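# Place a chain link on the riveting machine's pin

## Task

Put a single chain link on the anvil of the riveting machine, beneath its head, lying flat with one of the link's holes sitting over the locating pin; at the end neither gripper may be touching the links or the tote.

## Robot and tools

Robot: two arms, left_arm and right_arm, each with six revolute joints and a parallel gripper. Nothing should be dropped, released while still moving, slammed or pushed hard. Nothing may fall off the table or be left off it. The two arms must never strike or squeeze each other. Parts may occasionally be jerked or nudged by an outside disturbance.

Frame: all hand positions, orientations and velocities are in the scene frame. Origin is at table-top height, halfway between the nominal arm bases; +x points out over the table, +z up, and left_arm sits on the +y side (arm names do not match image sides). Real bases are offset from nominal; only a BASES line gives calibrated spots. Reported hand pose can be wrong by a few cm, more when stretched.

Joint row: every command row is 14 plain numbers covering both arms, even if one arm stays still: left_arm's six joints then its grip, then right_arm's six joints then its grip. Joint order within each arm is unusual and must be followed: shoulder, elbow, waist, wrist pitch, wrist yaw, wrist roll. Joint values are absolute target angles in radians (not offsets), as printed in Joint positions. Stated ranges: shoulder 0.000 to 3.142, elbow 0.000 to 3.142, waist -2.618 to 3.054, wrist pitch -1.571 to 1.571, wrist yaw -1.571 to 1.571, wrist roll -2.094 to 2.094. True ends may differ by up to 0.059 rad; a target beyond that margin (and beyond the current angle) rejects the call, and a target past the real end is clipped, sometimes reported as "joint sent to its limit". Grip value is absolute on a -1 (closed) to +1 (fully open) scale.

Tools:
- execute_actions(actions, cameras): actions is a list of actions; each action is a table of up to 15 rows of 14 numbers, one row per 1/30 s step, and a short table repeats its final row to fill 15 steps. An empty list just reports full state and images.
- move(target, speed, blend, opening_speed, blocking, cameras): target is one 14-number row or a list of up to 15 rows, all absolute joint angles plus grips. All joints interpolate together, so the hand traces a curve; no collision avoidance. speed is the top rad/s of the joint with the longest travel, 0.01 to 2 (default 0.5), one value or one per target. blend (rad) rounds corners of a list; 0 stops at each. opening_speed (0.2 or more per second) ramps grips. Grip changes in later rows wait until arms are at rest. blocking=false returns after about 0.5 s while motion continues; a new move then takes over from the current point. The result adds a "move:" line: done, off_target (resting more than 0.035 rad from target, naming the worst joint), moving, held or fault, and limits=held if steps were withheld. Neither done nor off_target tells you about contact. Faster moves and targets pushed deeper past contact hit and press harder.
- wait(seconds 0 to 10, cameras): lets time pass holding last commands; a running move keeps going.
- stop(cameras): brakes the current move; needs stopping distance.
- zoom_image(camera, region): region [x0, y0, x1, y1] in pixels of that camera's latest image, origin top-left, at most 504 by 504; camera is cam_left_wrist or cam_right_wrist.
- finished_scene(scene): irreversible; call only once the link is placed and both hands are clear. scene is the current scene's number.

cameras argument: omitted, null or ["all"] gives all; [] gives none; an unknown name invalidates the call. Cameras: cam_left_wrist (896x504) and cam_right_wrist (896x504), both on the wrists, with pinhole calibration (K, distortion, T_world_to_cam) supplied; images may lag while the arm moves and calibration can be slightly off.

Motion limits: each step a joint's target may lead its measured angle by at most 0.202 rad (waist), 0.258 (shoulder), 0.3 (elbow), 0.573 (wrist pitch), 0.522 (wrist yaw and roll). If targets would shift the gripper over 200 mm, that arm's targets are scaled back. Friction and load may leave joints short or past target; tiny turns may not happen. To keep a joint still, resend its Joint targets value. "joint command not followed" means a clearance check altered some steps; it does not keep the grippers apart.

Gripper: fingers point along the gripper's +z and close along its y. end_effector_position is between the pads, about 1 cm behind the tips. grip_measured is the motor position on the -1..+1 scale: pads meet near -0.94, and each mm of object width adds about 0.0208. It may read up to 0.02 high. For a firm grip on a rigid flat part, send at least 0.24 below the reading for its width, and keep sending that value while holding. To release, send well above the width reading. Sending -1 ends below -0.94 whether or not a thin part is held, so check grasps with images. Large sudden drops in command can squeeze hard briefly. Each arm's last Joint positions entry is the finger gap in metres (0.093 fully open). When leaving one gripper alone, resend its current command; 0 is a real command.

Results: robot state, joint positions and velocities per arm (rad, rad/s, in the joint order above), Joint targets, Tool commands, joint torques (N m, with offsets; numbers 1 to 3 wrap at ±28), images, and for execute_actions some per-step joint readings. Lines may be omitted when unchanged or negligible. Velocities read "within noise" when idle.

Heat: holding loads, reaching far or pushing against something unreachable heats motors, even between calls. MOTOR HOT appears at 75 °C; at 90 °C the arm folds and stops working; at 100 °C it goes limp. The simulation keeps running while you compose replies, so keep arms relaxed when idle.

Each tool is called after "Call:" by a JSON object that holds its "fn" and its "kwargs", one argument or row to a line.

## Session

Call:
{"fn": "execute_actions", "kwargs": {
  "actions": []
}}

Scene clock: 0.00 s.
left_arm: end_effector_position=(+0.1746, +0.1951, +0.1961) grip_measured=+1.000 end_effector_quat_wxyz=(+0.154, +0.213, +0.943, -0.205) | right_arm: end_effector_position=(+0.1251, -0.0507, +0.2780) grip_measured=+1.000 end_effector_quat_wxyz=(+0.356, -0.257, +0.862, +0.252)
Joint names: [shoulder, elbow, waist, wrist pitch, wrist yaw, wrist roll]
Joint positions: left_arm=[1.157 0.978 0.088 -1.197 0.482 0.464 0.093] | right_arm=[0.968 1.028 1.128 -0.742 0.183 0.472 0.093]
Joint velocities: within noise
Joint torques (N m): no reading
Heat: left arm: 36 °C; right arm: 34 °C.
Joint targets: left_arm=[1.152 0.991 0.088 -1.190 0.487 0.465] | right_arm=[0.968 1.032 1.128 -0.752 0.181 0.473]
Tool commands: left_gripper/opening=+1.0 right_gripper/opening=+1.0

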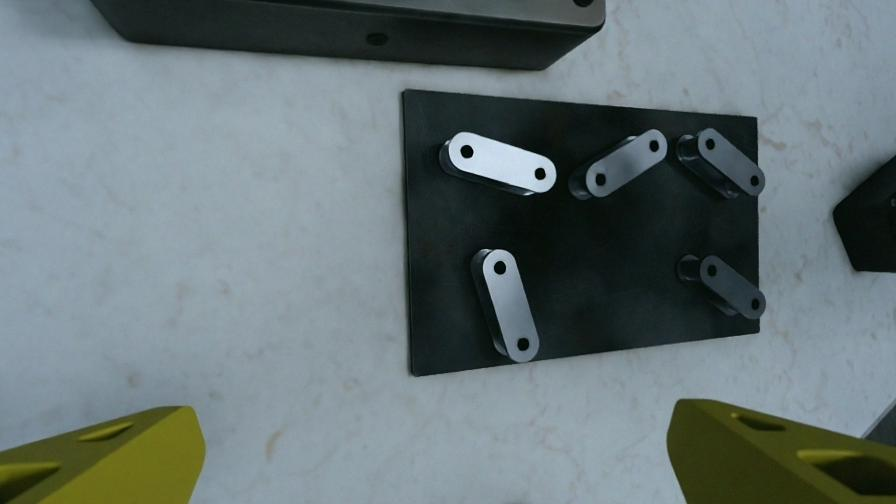

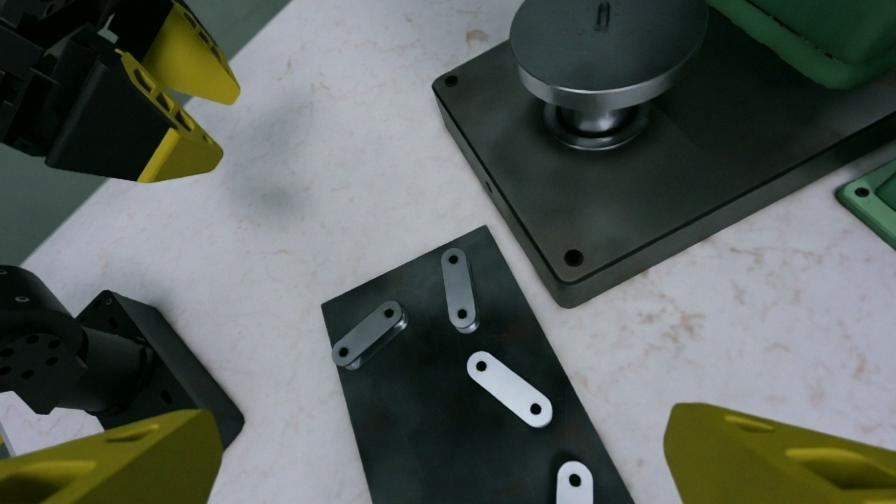

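Call:
{"fn": "zoom_image", "kwargs": {
  "camera": "cam_right_wrist",
  "region": [396, 0, 896, 320]
}}

Call:
{"fn": "zoom_image", "kwargs": {
  "camera": "cam_left_wrist",
  "region": [396, 80, 896, 400]
}}

Scaled by 1.008 from the camera's 896x504 image, which has a finer 1280x720 frame.

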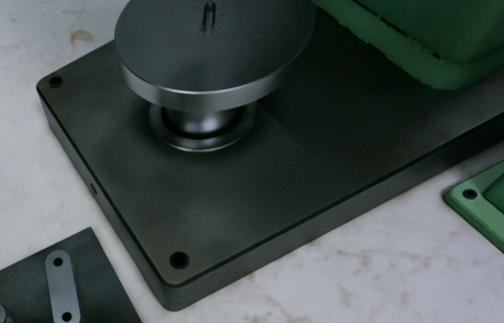

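Scaled by 1.008 from the camera's 896x504 image, which has a finer 1280x720 frame.

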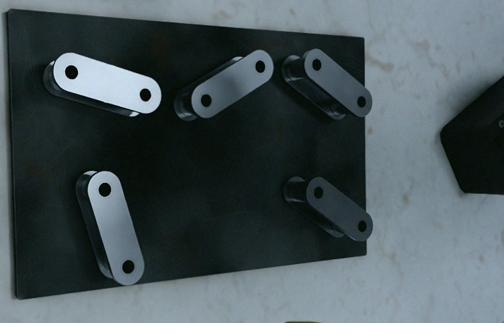

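Call:
{"fn": "move", "kwargs": {
  "target": [1.152,0.991,0.088,-1.190,0.487,0.465,1.0,0.968,1.032,0.75,-0.15,0.0,0.0,1.0],
  "speed": 0.8
}}

Scene clock: 53.63 s.
left_arm: end_effector_position=(+0.1746, +0.1951, +0.1961) grip_measured=+1.000 end_effector_quat_wxyz=(+0.154, +0.213, +0.943, -0.205) | right_arm: end_effector_position=(+0.2279, -0.0643, +0.4080) grip_measured=+1.000 end_effector_quat_wxyz=(+0.627, -0.269, +0.686, +0.253)
Joint positions: left_arm=[1.157 0.978 0.088 -1.197 0.482 0.464 0.093] | right_arm=[0.968 1.028 0.757 -0.147 0.011 0.011 0.093]
Joint torques (N m): left_arm=[-3.58 6.67 -0.09 0.89 0.3 0.1] | right_arm=[-2.32 7.95 -0.91 2.19 -0.15 -0.04]
Heat: left arm: 41 °C; right arm: 39 °C.
Joint targets: left_arm=[1.152 0.991 0.088 -1.190 0.487 0.465] | right_arm=[0.968 1.032 0.750 -0.150 0.000 0.000]
move: done
camera_calibration:
cam_right_wrist: T_world_to_cam=[[0.673883, -0.738822, -0.00483814, -0.199319], [-0.367035, -0.329076, -0.870054, 0.45599], [0.641223, 0.58809, -0.492932, 0.16841], [0, 0, 0, 1]]

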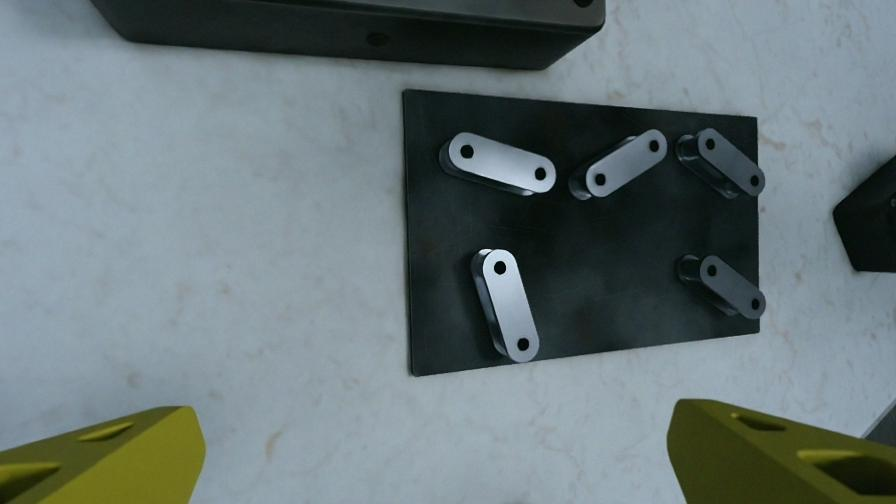

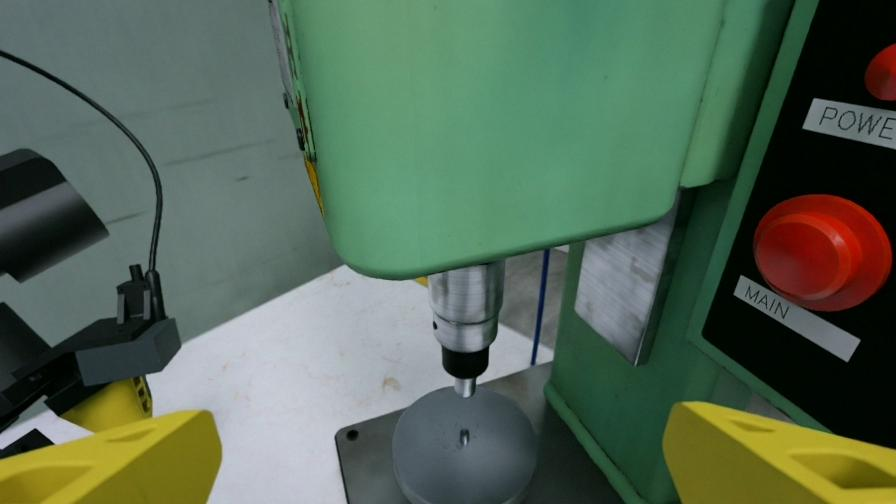

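Call:
{"fn": "move", "kwargs": {
  "target": [0.52,0.434,-0.38,-0.064,0.0,0.0,0.0,1.502,0.737,1.111,0.065,0.217,0.179,0.0],
  "speed": 0.7
}}

Scene clock: 159.30 s.
left_arm: end_effector_position=(+0.2180, +0.1502, +0.2867) grip_measured=+0.002 end_effector_quat_wxyz=(+0.628, +0.159, +0.751, -0.125) | right_arm: end_effector_position=(+0.1822, +0.0422, +0.1296) grip_measured=+0.003 end_effector_quat_wxyz=(+0.401, -0.369, +0.818, +0.184)
Joint positions: left_arm=[0.526 0.444 -0.373 -0.099 0.011 0.015 0.045] | right_arm=[1.49 0.748 1.106 0.067 0.207 0.168 0.045]
Joint torques (N m): left_arm=[-0.24 5.82 -0.7 2.75 -0.22 -0.05] | right_arm=[-5.82 6.11 0.24 1.91 0.22 0.19]
Heat: left arm: 43 °C; right arm: 45 °C.
Joint targets: left_arm=[0.520 0.434 -0.380 -0.064 0.000 0.000] | right_arm=[1.502 0.737 1.111 0.065 0.217 0.179]
move: done
camera_calibration:
cam_left_wrist: T_world_to_cam=[[-0.42104, -0.906902, -0.0159795, 0.229615], [-0.525407, 0.258211, -0.810724, 0.345125], [0.739373, -0.332951, -0.58521, 0.135309], [0, 0, 0, 1]]
cam_right_wrist: T_world_to_cam=[[0.744469, -0.667599, 0.00882628, -0.108885], [-0.587687, -0.661515, -0.465855, 0.233885], [0.316843, 0.341627, -0.884817, 0.11818], [0, 0, 0, 1]]

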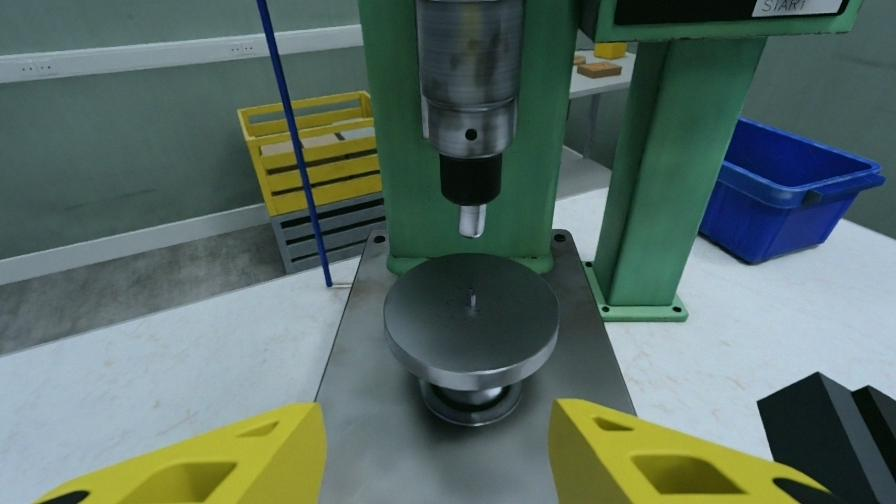

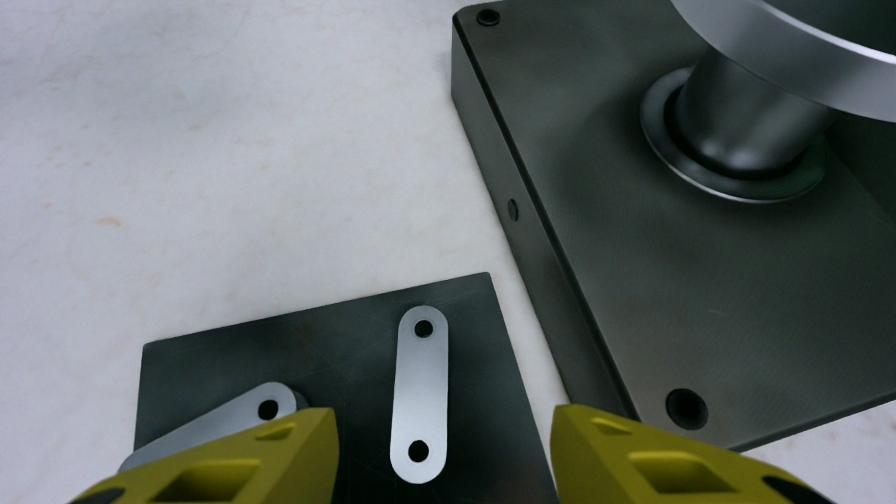

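Call:
{"fn": "move", "kwargs": {
  "target": [0.52,0.434,-0.38,-0.064,0.0,0.0,0.0,1.829,0.536,1.148,0.793,0.287,0.153,0.0],
  "speed": 0.5,
  "cameras": ["cam_right_wrist"]
}}

Scene clock: 202.40 s.
left_arm: end_effector_position=(+0.2181, +0.1503, +0.2870) grip_measured=+0.002 end_effector_quat_wxyz=(+0.629, +0.159, +0.751, -0.125) | right_arm: end_effector_position=(+0.1877, +0.0610, +0.0707) grip_measured=+0.003 end_effector_quat_wxyz=(+0.482, -0.337, +0.778, +0.223)
Joint positions: left_arm=[0.526 0.444 -0.373 -0.098 0.011 0.014 0.045] | right_arm=[1.812 0.547 1.141 0.796 0.277 0.163 0.045]
Joint torques (N m): left_arm=[-0.24 5.82 -0.68 2.74 -0.22 -0.06] | right_arm=[-6.65 4.26 0.43 2.1 0.19 -0.04]
Joint targets: left_arm=[0.520 0.434 -0.380 -0.064 0.000 0.000] | right_arm=[1.829 0.536 1.148 0.793 0.287 0.153]
move: done
camera_calibration:
cam_right_wrist: T_world_to_cam=[[0.730043, -0.683292, -0.0122003, -0.0947287], [-0.532264, -0.557304, -0.637265, 0.217422], [0.428639, 0.471725, -0.770548, 0.0208634], [0, 0, 0, 1]]
Images, in order: cam_right_wrist.

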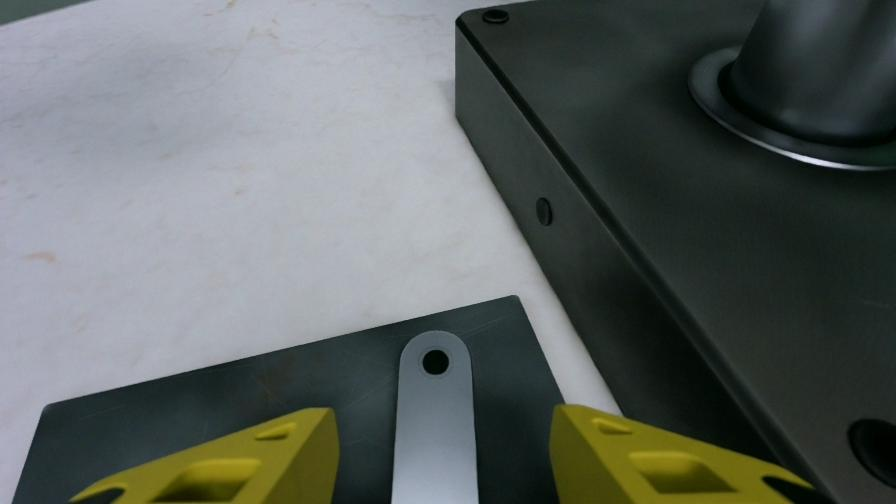

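Call:
{"fn": "move", "kwargs": {
  "target": [0.52,0.434,-0.38,-0.064,0.0,0.0,0.0,2.004,0.516,1.156,0.967,0.292,0.153,0.0],
  "speed": 0.25,
  "cameras": ["cam_right_wrist"]
}}

Scene clock: 216.70 s.
left_arm: end_effector_position=(+0.2181, +0.1503, +0.2870) grip_measured=+0.002 end_effector_quat_wxyz=(+0.629, +0.159, +0.751, -0.125) | right_arm: end_effector_position=(+0.1867, +0.0612, +0.0362) grip_measured=+0.003 end_effector_quat_wxyz=(+0.484, -0.338, +0.777, +0.219)
Joint positions: left_arm=[0.526 0.444 -0.373 -0.098 0.01 0.014 0.045] | right_arm=[1.98 0.53 1.148 0.979 0.29 0.159 0.045]
Joint torques (N m): left_arm=[-0.23 5.82 -0.66 2.75 -0.23 -0.06] | right_arm=[-6.61 3.02 0.54 2 0.11 0.01]
Joint targets: left_arm=[0.520 0.434 -0.380 -0.064 0.000 0.000] | right_arm=[2.004 0.516 1.156 0.967 0.292 0.153]
move: done
camera_calibration:
cam_right_wrist: T_world_to_cam=[[0.728284, -0.68527, -0.00271135, -0.0941744], [-0.529079, -0.559766, -0.637759, 0.19463], [0.435519, 0.465905, -0.770231, -0.00637478], [0, 0, 0, 1]]
Images, in order: cam_right_wrist.

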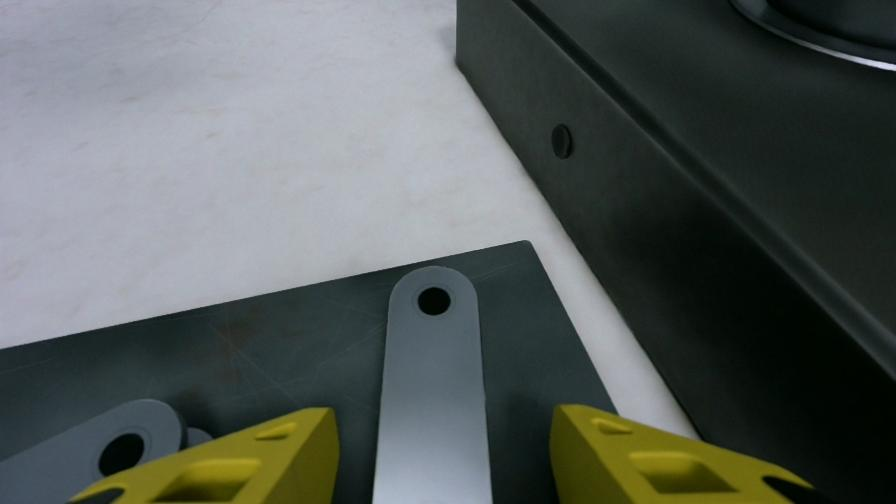

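Call:
{"fn": "move", "kwargs": {
  "target": [0.52,0.434,-0.38,-0.064,0.0,0.0,0.0,2.056,0.491,1.169,1.041,0.298,0.147,0.0],
  "speed": 0.2,
  "cameras": ["cam_right_wrist"]
}}

Scene clock: 253.13 s.
left_arm: end_effector_position=(+0.2181, +0.1503, +0.2870) grip_measured=+0.002 end_effector_quat_wxyz=(+0.629, +0.159, +0.751, -0.125) | right_arm: end_effector_position=(+0.1863, +0.0609, +0.0387) grip_measured=+0.003 end_effector_quat_wxyz=(+0.507, -0.332, +0.763, +0.225)
Joint positions: left_arm=[0.526 0.444 -0.373 -0.098 0.01 0.014 0.045] | right_arm=[2.02 0.507 1.157 1.096 0.313 0.142 0.045]
Joint torques (N m): left_arm=[-0.23 5.82 -0.66 2.74 -0.22 -0.06] | right_arm=[-5.34 2.45 0.85 1.55 -0.1 0.13]
Joint targets: left_arm=[0.520 0.434 -0.380 -0.064 0.000 0.000] | right_arm=[2.056 0.491 1.169 1.041 0.298 0.147]
move: off_target (right_arm); right_arm: the wrist pitch is farthest, 0.055 rad from its target
camera_calibration:
cam_right_wrist: T_world_to_cam=[[0.725437, -0.688281, 0.00337057, -0.0936041], [-0.503622, -0.534134, -0.679019, 0.19117], [0.469156, 0.490887, -0.734113, -0.0132408], [0, 0, 0, 1]]
Images, in order: cam_right_wrist.

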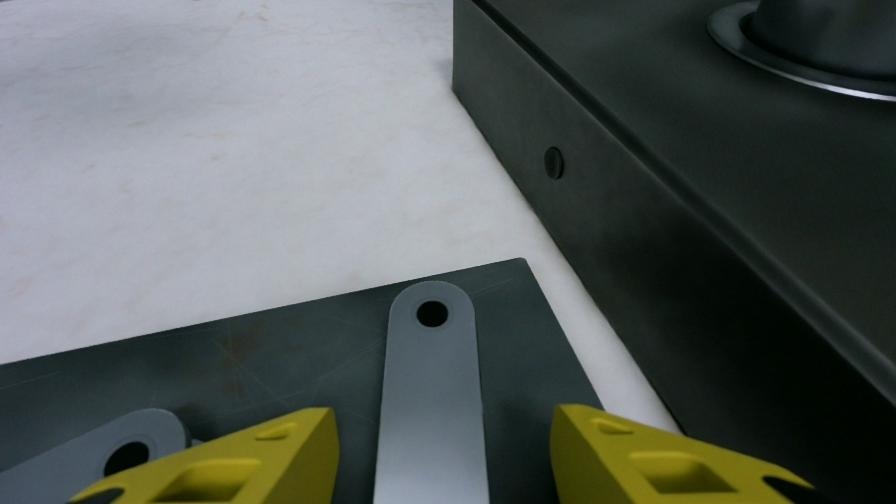

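Call:
{"fn": "move", "kwargs": {
  "target": [0.1,0.562,-0.8,-1.01,0.0,0.0,0.0,1.935,0.511,1.165,0.934,0.298,0.147,0.0],
  "speed": 0.6
}}

Scene clock: 273.70 s.
left_arm: end_effector_position=(+0.0688, +0.1430, +0.2066) grip_measured=+0.002 end_effector_quat_wxyz=(+0.433, +0.356, +0.807, -0.187) | right_arm: end_effector_position=(+0.1829, +0.0540, +0.0348) grip_measured=+0.003 end_effector_quat_wxyz=(+0.484, -0.347, +0.777, +0.204)
Joint positions: left_arm=[0.108 0.528 -0.793 -1.008 0.008 0.014 0.045] | right_arm=[1.958 0.507 1.157 0.96 0.31 0.142 0.045]
Joint torques (N m): left_arm=[2.41 8.06 -0.66 2.15 -0.18 -0.06] | right_arm=[-10.71 4.55 0.47 1.82 -0.05 0.14]
Joint targets: left_arm=[0.100 0.562 -0.800 -1.010 0.000 0.000] | right_arm=[1.935 0.511 1.165 0.934 0.298 0.147]
move: done
camera_calibration:
cam_left_wrist: T_world_to_cam=[[-0.753991, -0.656884, 0.000702597, 0.142614], [-0.564077, 0.646915, -0.513146, 0.0892125], [0.336623, -0.387304, -0.858301, 0.288275], [0, 0, 0, 1]]
cam_right_wrist: T_world_to_cam=[[0.727779, -0.685215, 0.0286205, -0.0973212], [-0.521435, -0.579968, -0.625893, 0.186989], [0.44547, 0.440588, -0.779384, -0.0025811], [0, 0, 0, 1]]

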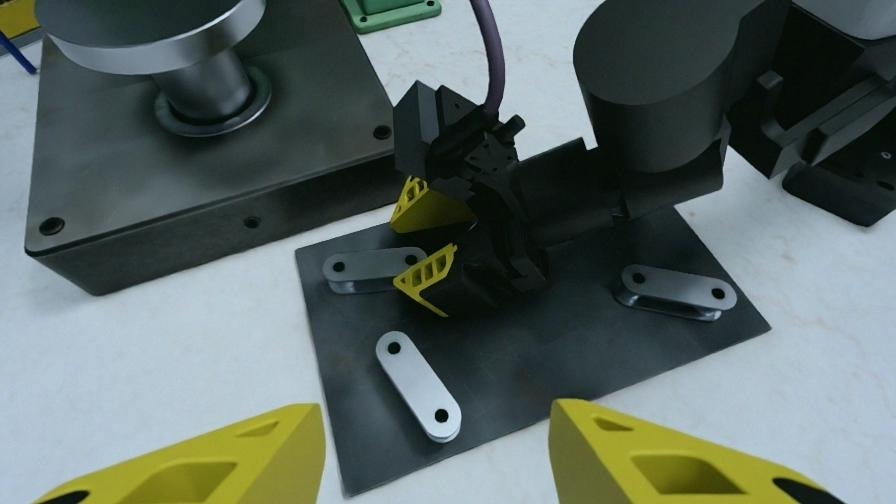

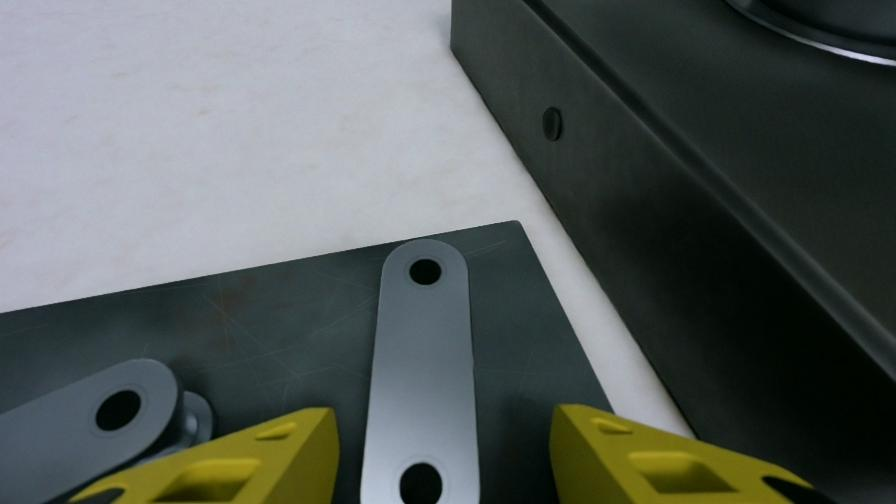

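Call:
{"fn": "zoom_image", "kwargs": {
  "camera": "cam_left_wrist",
  "region": [290, 60, 590, 360]
}}

Call:
{"fn": "zoom_image", "kwargs": {
  "camera": "cam_right_wrist",
  "region": [0, 220, 500, 504]
}}

Scaled by 1.680 from the camera's 896x504 image, which has a finer 1280x720 frame.

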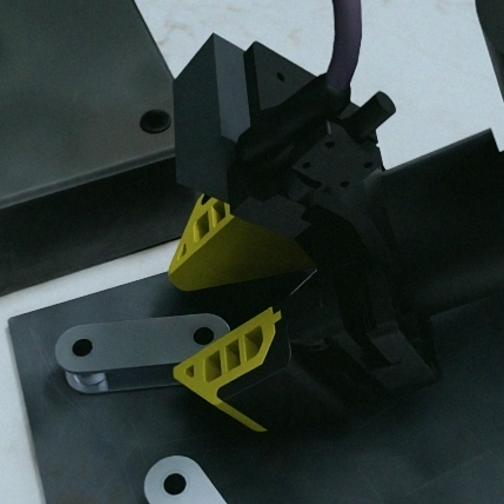

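Scaled by 1.008 from the camera's 896x504 image, which has a finer 1280x720 frame.

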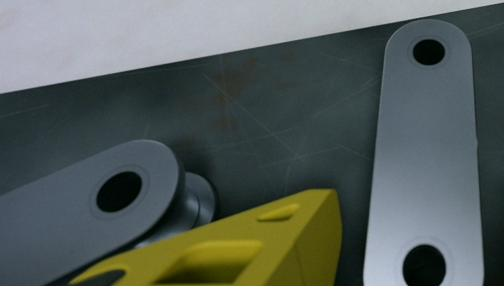

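Call:
{"fn": "move", "kwargs": {
  "target": [
    [0.1,0.562,-0.8,-1.01,0.0,0.0,0.0,1.743,0.708,1.134,0.316,0.227,0.21,0.0],
    [0.1,0.562,-0.8,-1.01,0.0,0.0,0.0,1.86,0.668,1.134,0.472,0.227,0.21,0.0]
  ],
  "speed": [0.5,0.25]
}}

Scene clock: 350.47 s.
left_arm: end_effector_position=(+0.0687, +0.1431, +0.2064) grip_measured=+0.002 end_effector_quat_wxyz=(+0.433, +0.356, +0.807, -0.187) | right_arm: end_effector_position=(+0.1826, +0.0656, +0.0391) grip_measured=+0.003 end_effector_quat_wxyz=(+0.398, -0.366, +0.821, +0.181)
Joint positions: left_arm=[0.108 0.528 -0.793 -1.009 0.008 0.014 0.045] | right_arm=[1.842 0.679 1.141 0.474 0.239 0.2 0.045]
Joint torques (N m): left_arm=[2.4 8.06 -0.66 2.15 -0.18 -0.05] | right_arm=[-7.17 4.52 -0.92 1.93 -0.03 0.19]
Joint targets: left_arm=[0.100 0.562 -0.800 -1.010 0.000 0.000] | right_arm=[1.860 0.668 1.134 0.472 0.227 0.210]
move: done
camera_calibration:
cam_left_wrist: T_world_to_cam=[[-0.753991, -0.656885, 0.000749184, 0.142598], [-0.56448, 0.647341, -0.512164, 0.0887261], [0.335948, -0.38659, -0.858887, 0.288221], [0, 0, 0, 1]]
cam_right_wrist: T_world_to_cam=[[0.738935, -0.673736, 0.00735844, -0.0912343], [-0.596162, -0.658864, -0.458791, 0.20858], [0.313952, 0.33463, -0.888514, 0.0310981], [0, 0, 0, 1]]

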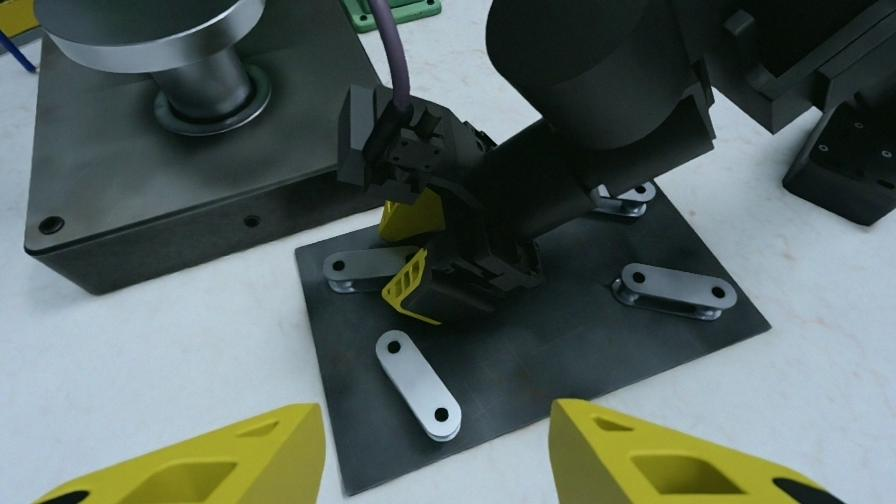

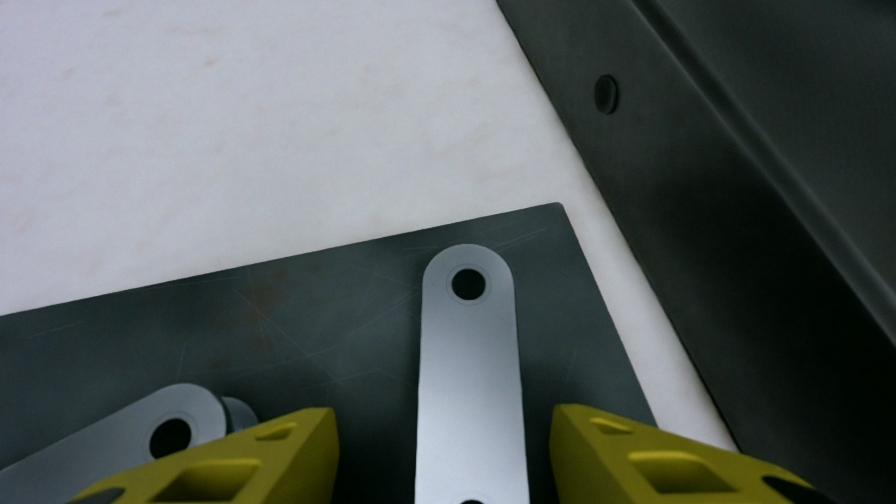

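Call:
{"fn": "move", "kwargs": {
  "target": [0.1,0.562,-0.8,-1.01,0.0,0.0,0.0,1.895,0.640,1.120,0.514,0.212,0.18,0.0],
  "speed": 0.2
}}

Scene clock: 363.60 s.
left_arm: end_effector_position=(+0.0686, +0.1431, +0.2063) grip_measured=+0.002 end_effector_quat_wxyz=(+0.433, +0.356, +0.807, -0.187) | right_arm: end_effector_position=(+0.1832, +0.0578, +0.0241) grip_measured=+0.003 end_effector_quat_wxyz=(+0.390, -0.370, +0.824, +0.176)
Joint positions: left_arm=[0.108 0.528 -0.793 -1.01 0.008 0.014 0.045] | right_arm=[1.875 0.652 1.127 0.516 0.224 0.19 0.045]
Joint torques (N m): left_arm=[2.41 8.09 -0.7 2.16 -0.18 -0.06] | right_arm=[-7.04 4.19 -0.91 1.87 -0.03 -0.02]
Joint targets: left_arm=[0.100 0.562 -0.800 -1.010 0.000 0.000] | right_arm=[1.895 0.640 1.120 0.514 0.212 0.180]
move: done
camera_calibration:
cam_left_wrist: T_world_to_cam=[[-0.75399, -0.656885, 0.000764713, 0.142593], [-0.564614, 0.647483, -0.511836, 0.088564], [0.335723, -0.386352, -0.859083, 0.288203], [0, 0, 0, 1]]
cam_right_wrist: T_world_to_cam=[[0.740767, -0.671662, 0.0115516, -0.0973897], [-0.599165, -0.668391, -0.440744, 0.197527], [0.303752, 0.319567, -0.897559, 0.023184], [0, 0, 0, 1]]

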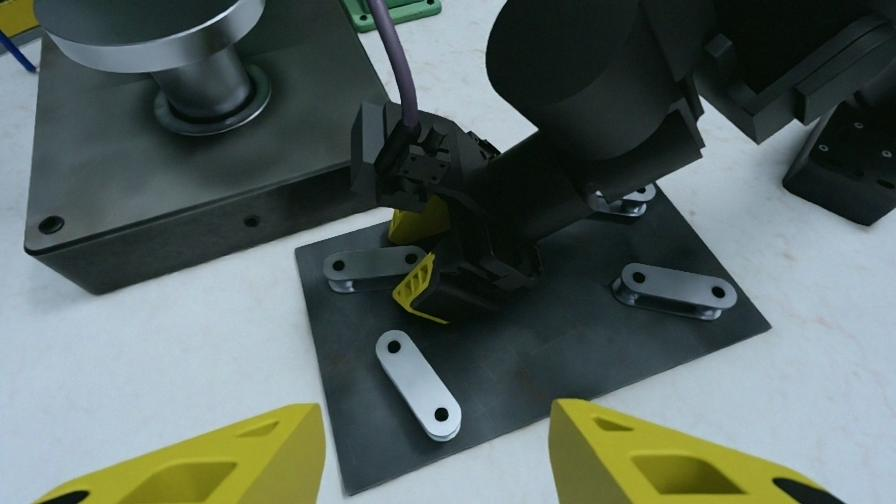

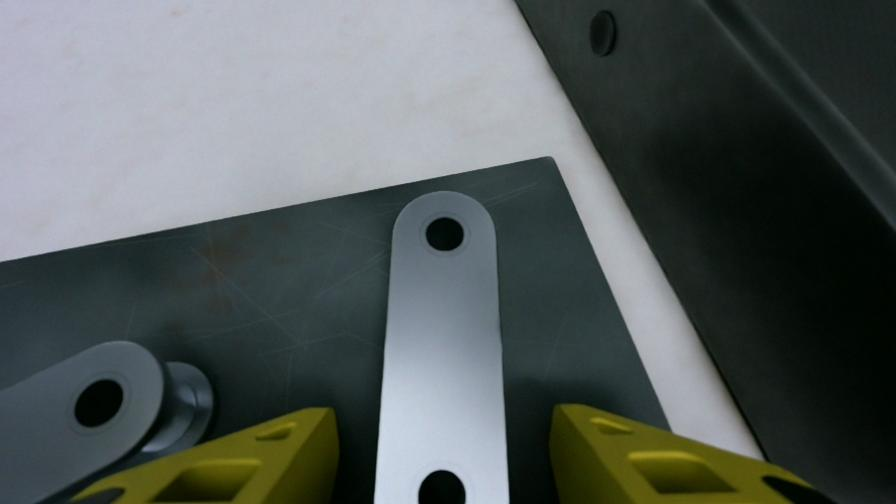

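Call:
{"fn": "move", "kwargs": {
  "target": [0.1,0.562,-0.8,-1.01,0.0,0.0,0.0,1.895,0.640,1.120,0.514,0.212,0.18,-0.82],
  "opening_speed": 0.6
}}

Scene clock: 374.87 s.
left_arm: end_effector_position=(+0.0686, +0.1432, +0.2062) grip_measured=+0.002 end_effector_quat_wxyz=(+0.433, +0.356, +0.807, -0.187) | right_arm: end_effector_position=(+0.1839, +0.0581, +0.0249) grip_measured=-0.574 end_effector_quat_wxyz=(+0.392, -0.370, +0.824, +0.177)
Joint positions: left_arm=[0.108 0.528 -0.793 -1.01 0.008 0.014 0.045] | right_arm=[1.875 0.652 1.125 0.52 0.224 0.187 0.018]
Joint torques (N m): left_arm=[2.39 8.08 -0.66 2.17 -0.18 -0.06] | right_arm=[-7.04 4.19 -0.77 1.87 -0.05 0]
Heat: left arm: 48 °C; right arm: 41 °C.
Joint targets: left_arm=[0.100 0.562 -0.800 -1.010 0.000 0.000] | right_arm=[1.895 0.640 1.120 0.514 0.212 0.180]
move: done
camera_calibration:
cam_left_wrist: T_world_to_cam=[[-0.75399, -0.656885, 0.000780242, 0.142588], [-0.564748, 0.647625, -0.511509, 0.0884018], [0.335497, -0.386113, -0.859278, 0.288185], [0, 0, 0, 1]]
cam_right_wrist: T_world_to_cam=[[0.741232, -0.671143, 0.0119017, -0.0978333], [-0.597401, -0.667666, -0.444224, 0.198235], [0.306084, 0.322163, -0.895837, 0.0228996], [0, 0, 0, 1]]

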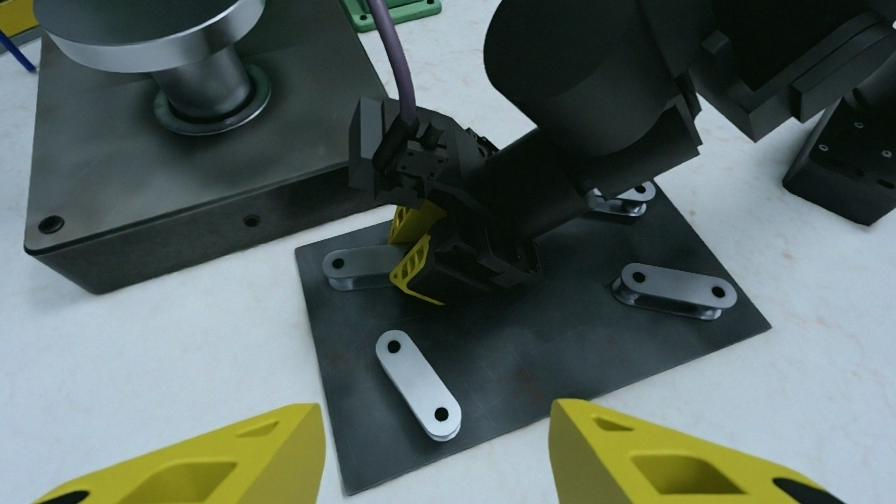

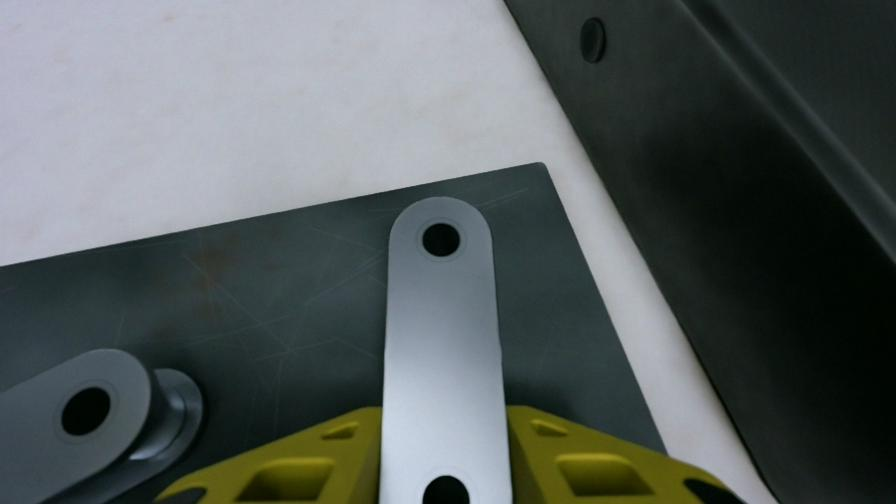

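Call:
{"fn": "move", "kwargs": {
  "target": [
    [0.1,0.562,-0.8,-1.01,0.0,0.0,0.0,1.488,0.944,1.120,-0.159,0.212,0.18,-0.82],
    [0.52,0.434,-0.38,-0.064,0.0,0.0,0.0,1.742,1.190,0.713,-0.155,-0.008,-0.008,-0.82]
  ],
  "speed": [0.35,0.45],
  "blend": 0.03
}}

Scene clock: 428.77 s.
left_arm: end_effector_position=(+0.2155, +0.1478, +0.2892) grip_measured=+0.002 end_effector_quat_wxyz=(+0.631, +0.162, +0.747, -0.129) | right_arm: end_effector_position=(+0.2885, +0.0340, +0.1522) grip_measured=-0.586 end_effector_quat_wxyz=(+0.330, -0.377, +0.841, +0.203)
Joint positions: left_arm=[0.515 0.444 -0.387 -0.099 0.007 0.014 0.045] | right_arm=[1.7 1.152 0.764 -0.236 -0.141 -0.01 0.017]
Joint torques (N m): left_arm=[0.87 5.87 0.44 2.74 -0.19 -0.06] | right_arm=[-5.56 10.63 -5.04 2.74 1.44 0.08]
Joint targets: left_arm=[0.520 0.434 -0.380 -0.064 0.000 0.000] | right_arm=[1.742 1.190 0.713 -0.155 -0.008 -0.008]
move: off_target (right_arm); right_arm: the wrist yaw is farthest, 0.133 rad from its target
camera_calibration:
cam_left_wrist: T_world_to_cam=[[-0.430083, -0.902649, -0.0159225, 0.227624], [-0.515212, 0.259888, -0.81671, 0.345718], [0.741341, -0.343049, -0.576828, 0.136471], [0, 0, 0, 1]]
cam_right_wrist: T_world_to_cam=[[0.763257, -0.641342, -0.0782196, -0.186698], [-0.622729, -0.69798, -0.353601, 0.295771], [0.172184, 0.318598, -0.93212, 0.156988], [0, 0, 0, 1]]

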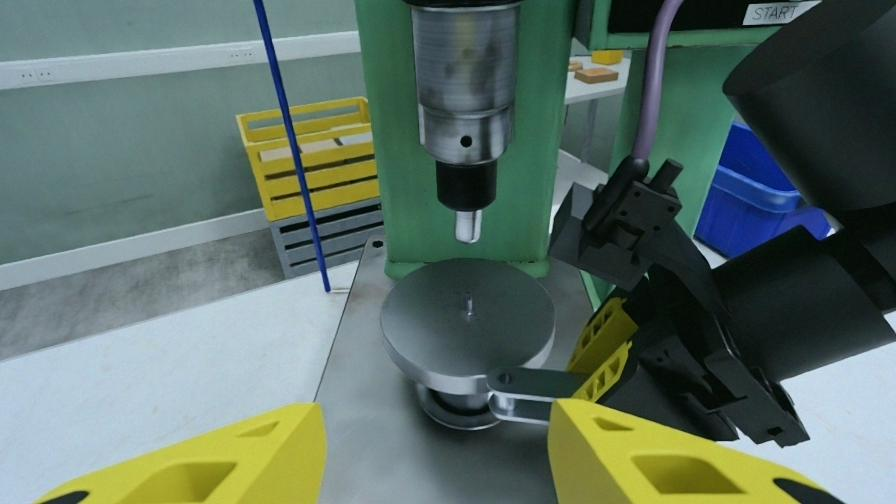

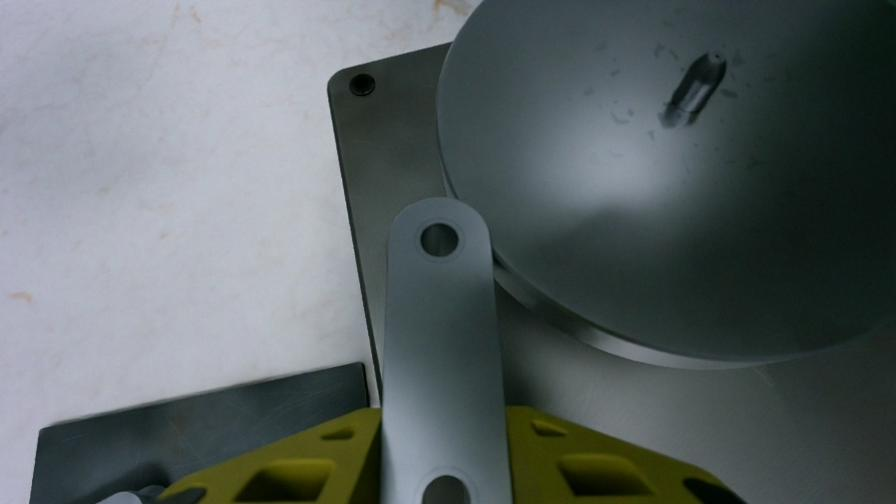

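Call:
{"fn": "move", "kwargs": {
  "target": [
    [0.52,0.434,-0.38,-0.064,0.0,0.0,0.0,1.586,1.168,0.83,-0.285,-0.15,-0.01,-0.82],
    [0.52,0.434,-0.38,-0.064,0.0,0.0,0.0,1.571,1.168,0.80,-0.285,0.0,0.0,-0.82]
  ],
  "speed": [0.25,0.25]
}}

Scene clock: 438.83 s.
left_arm: end_effector_position=(+0.2155, +0.1477, +0.2894) grip_measured=+0.002 end_effector_quat_wxyz=(+0.632, +0.162, +0.747, -0.129) | right_arm: end_effector_position=(+0.2828, +0.0248, +0.1832) grip_measured=-0.586 end_effector_quat_wxyz=(+0.369, -0.369, +0.837, +0.163)
Joint positions: left_arm=[0.515 0.444 -0.387 -0.098 0.007 0.014 0.045] | right_arm=[1.607 1.152 0.806 -0.287 -0.011 -0.01 0.017]
Joint torques (N m): left_arm=[0.84 5.9 0.46 2.74 -0.18 -0.06] | right_arm=[-12.11 8.88 -0.81 1.92 0.11 0.18]
Joint targets: left_arm=[0.520 0.434 -0.380 -0.064 0.000 0.000] | right_arm=[1.571 1.168 0.800 -0.285 0.000 0.000]
move: off_target (right_arm); right_arm: the shoulder is farthest, 0.036 rad from its target
camera_calibration:
cam_left_wrist: T_world_to_cam=[[-0.430071, -0.902654, -0.0159508, 0.227634], [-0.514639, 0.259641, -0.817149, 0.345925], [0.741745, -0.343224, -0.576205, 0.136309], [0, 0, 0, 1]]
cam_right_wrist: T_world_to_cam=[[0.732362, -0.680784, 0.013415, -0.192929], [-0.623116, -0.678008, -0.389912, 0.303064], [0.274541, 0.277198, -0.920754, 0.159798], [0, 0, 0, 1]]

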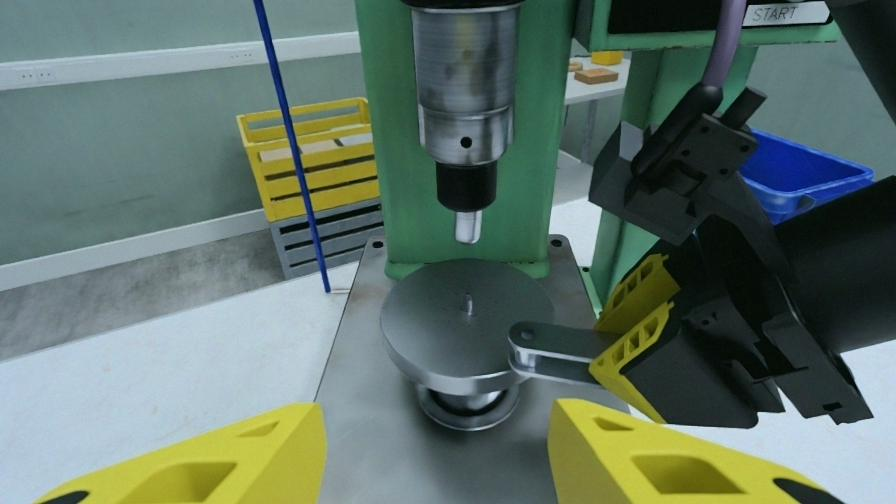

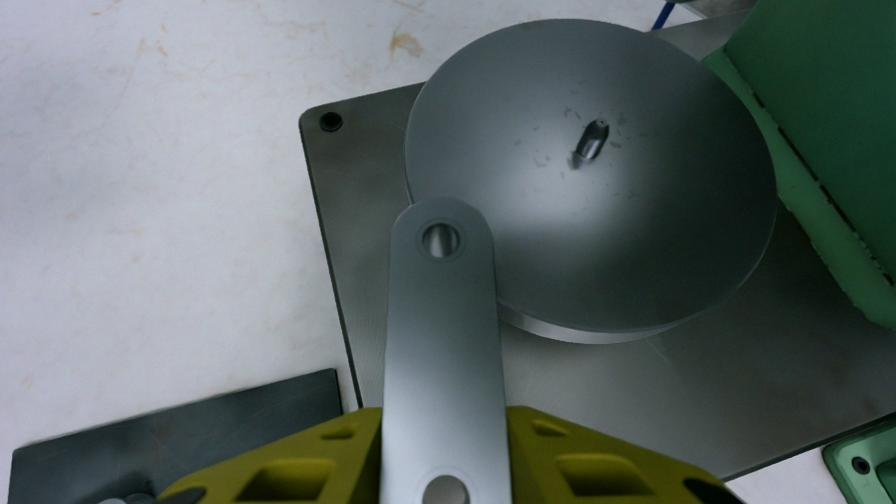

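Call:
{"fn": "move", "kwargs": {
  "target": [0.52,0.434,-0.38,-0.064,0.0,0.0,0.0,1.712,1.222,0.714,-0.222,0.006,0.0,-0.82],
  "speed": 0.25
}}

Scene clock: 453.90 s.
left_arm: end_effector_position=(+0.2155, +0.1477, +0.2895) grip_measured=+0.002 end_effector_quat_wxyz=(+0.632, +0.162, +0.747, -0.129) | right_arm: end_effector_position=(+0.3268, +0.0097, +0.1699) grip_measured=-0.586 end_effector_quat_wxyz=(+0.377, -0.331, +0.853, +0.143)
Joint positions: left_arm=[0.515 0.444 -0.387 -0.097 0.007 0.014 0.045] | right_arm=[1.696 1.193 0.72 -0.237 -0.003 -0.01 0.017]
Joint torques (N m): left_arm=[0.83 5.87 0.46 2.73 -0.18 -0.05] | right_arm=[-8.1 9.96 -0.79 2.07 0.08 0.18]
Joint targets: left_arm=[0.520 0.434 -0.380 -0.064 0.000 0.000] | right_arm=[1.712 1.222 0.714 -0.222 0.006 0.000]
move: done
camera_calibration:
cam_left_wrist: T_world_to_cam=[[-0.430066, -0.902656, -0.015965, 0.22764], [-0.514353, 0.259517, -0.817369, 0.346029], [0.741946, -0.343311, -0.575894, 0.136228], [0, 0, 0, 1]]
cam_right_wrist: T_world_to_cam=[[0.666333, -0.74541, 0.019082, -0.213981], [-0.680994, -0.618775, -0.391618, 0.333641], [0.303724, 0.247953, -0.91993, 0.130241], [0, 0, 0, 1]]

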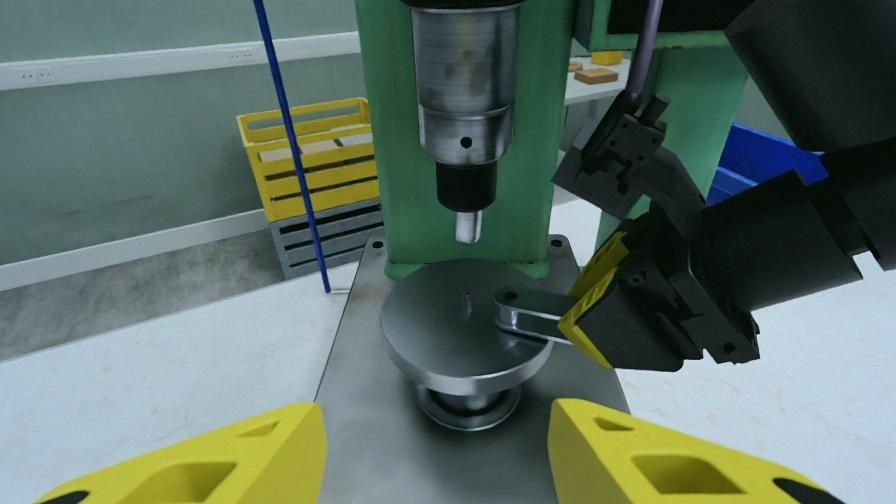

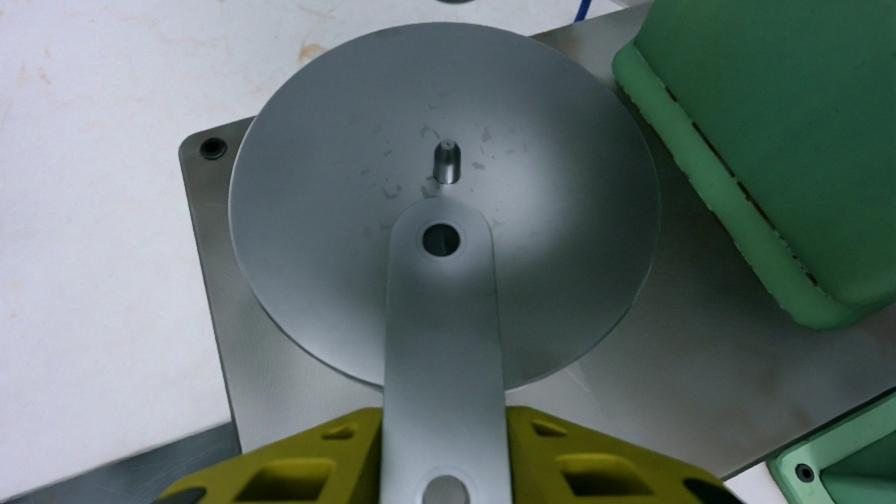

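Call:
{"fn": "zoom_image", "kwargs": {
  "camera": "cam_right_wrist",
  "region": [380, 110, 510, 270]
}}

Call:
{"fn": "zoom_image", "kwargs": {
  "camera": "cam_left_wrist",
  "region": [410, 180, 590, 380]
}}

Scaled by 3.150 from the camera's 896x504 image, which has a finer 1280x720 frame.

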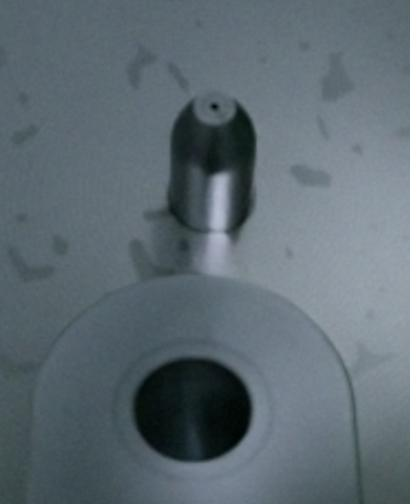

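Scaled by 2.520 from the camera's 896x504 image, which has a finer 1280x720 frame.

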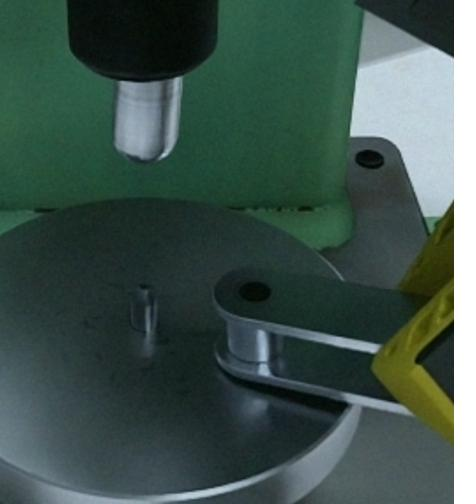

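Call:
{"fn": "move", "kwargs": {
  "target": [
    [0.52,0.434,-0.38,-0.064,0.0,0.0,0.0,1.645,1.225,0.714,-0.215,-0.010,-0.011,-0.82],
    [0.52,0.434,-0.38,-0.064,0.0,0.0,0.0,1.73,1.295,0.710,-0.22,-0.018,-0.011,-0.82]
  ],
  "speed": 0.15
}}

Scene clock: 506.33 s.
left_arm: end_effector_position=(+0.2155, +0.1477, +0.2895) grip_measured=+0.002 end_effector_quat_wxyz=(+0.632, +0.162, +0.747, -0.129) | right_arm: end_effector_position=(+0.3391, +0.0217, +0.1919) grip_measured=-0.586 end_effector_quat_wxyz=(+0.401, -0.328, +0.842, +0.154)
Joint positions: left_arm=[0.515 0.444 -0.387 -0.097 0.007 0.014 0.045] | right_arm=[1.716 1.264 0.72 -0.231 -0.007 -0.01 0.017]
Joint torques (N m): left_arm=[0.85 5.89 0.43 2.73 -0.18 -0.05] | right_arm=[-8.65 10.24 -1.16 2.1 -0.17 0.07]
Joint targets: left_arm=[0.520 0.434 -0.380 -0.064 0.000 0.000] | right_arm=[1.730 1.295 0.710 -0.220 -0.018 -0.011]
move: done
camera_calibration:
cam_left_wrist: T_world_to_cam=[[-0.430066, -0.902656, -0.015965, 0.22764], [-0.514353, 0.259517, -0.817369, 0.346029], [0.741946, -0.343311, -0.575894, 0.136228], [0, 0, 0, 1]]
cam_right_wrist: T_world_to_cam=[[0.667992, -0.743989, 0.0163731, -0.213759], [-0.662377, -0.604457, -0.442593, 0.361224], [0.339181, 0.284803, -0.896573, 0.12647], [0, 0, 0, 1]]

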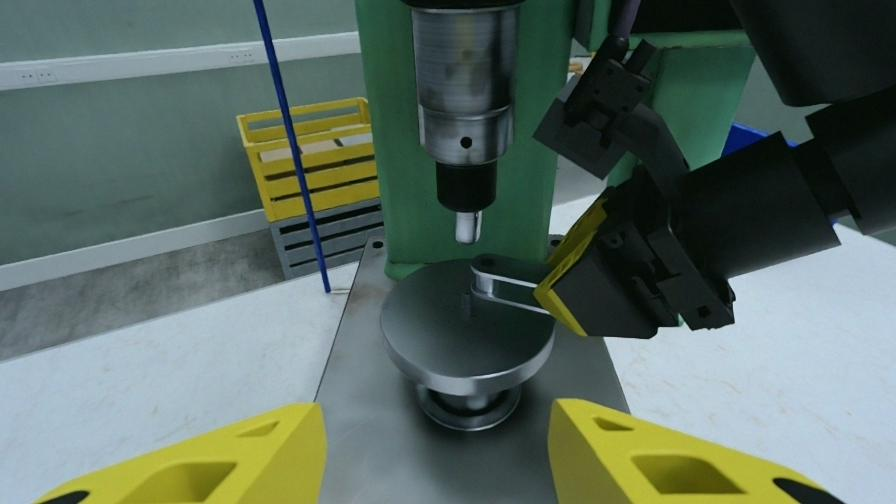

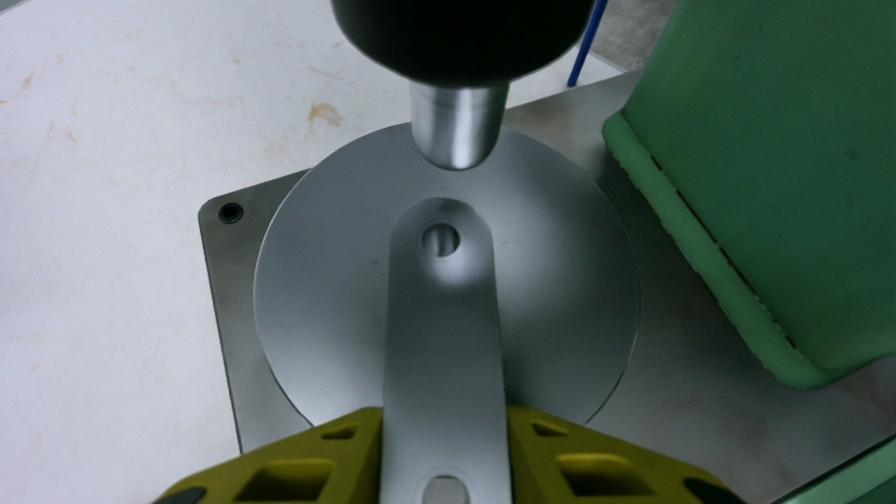

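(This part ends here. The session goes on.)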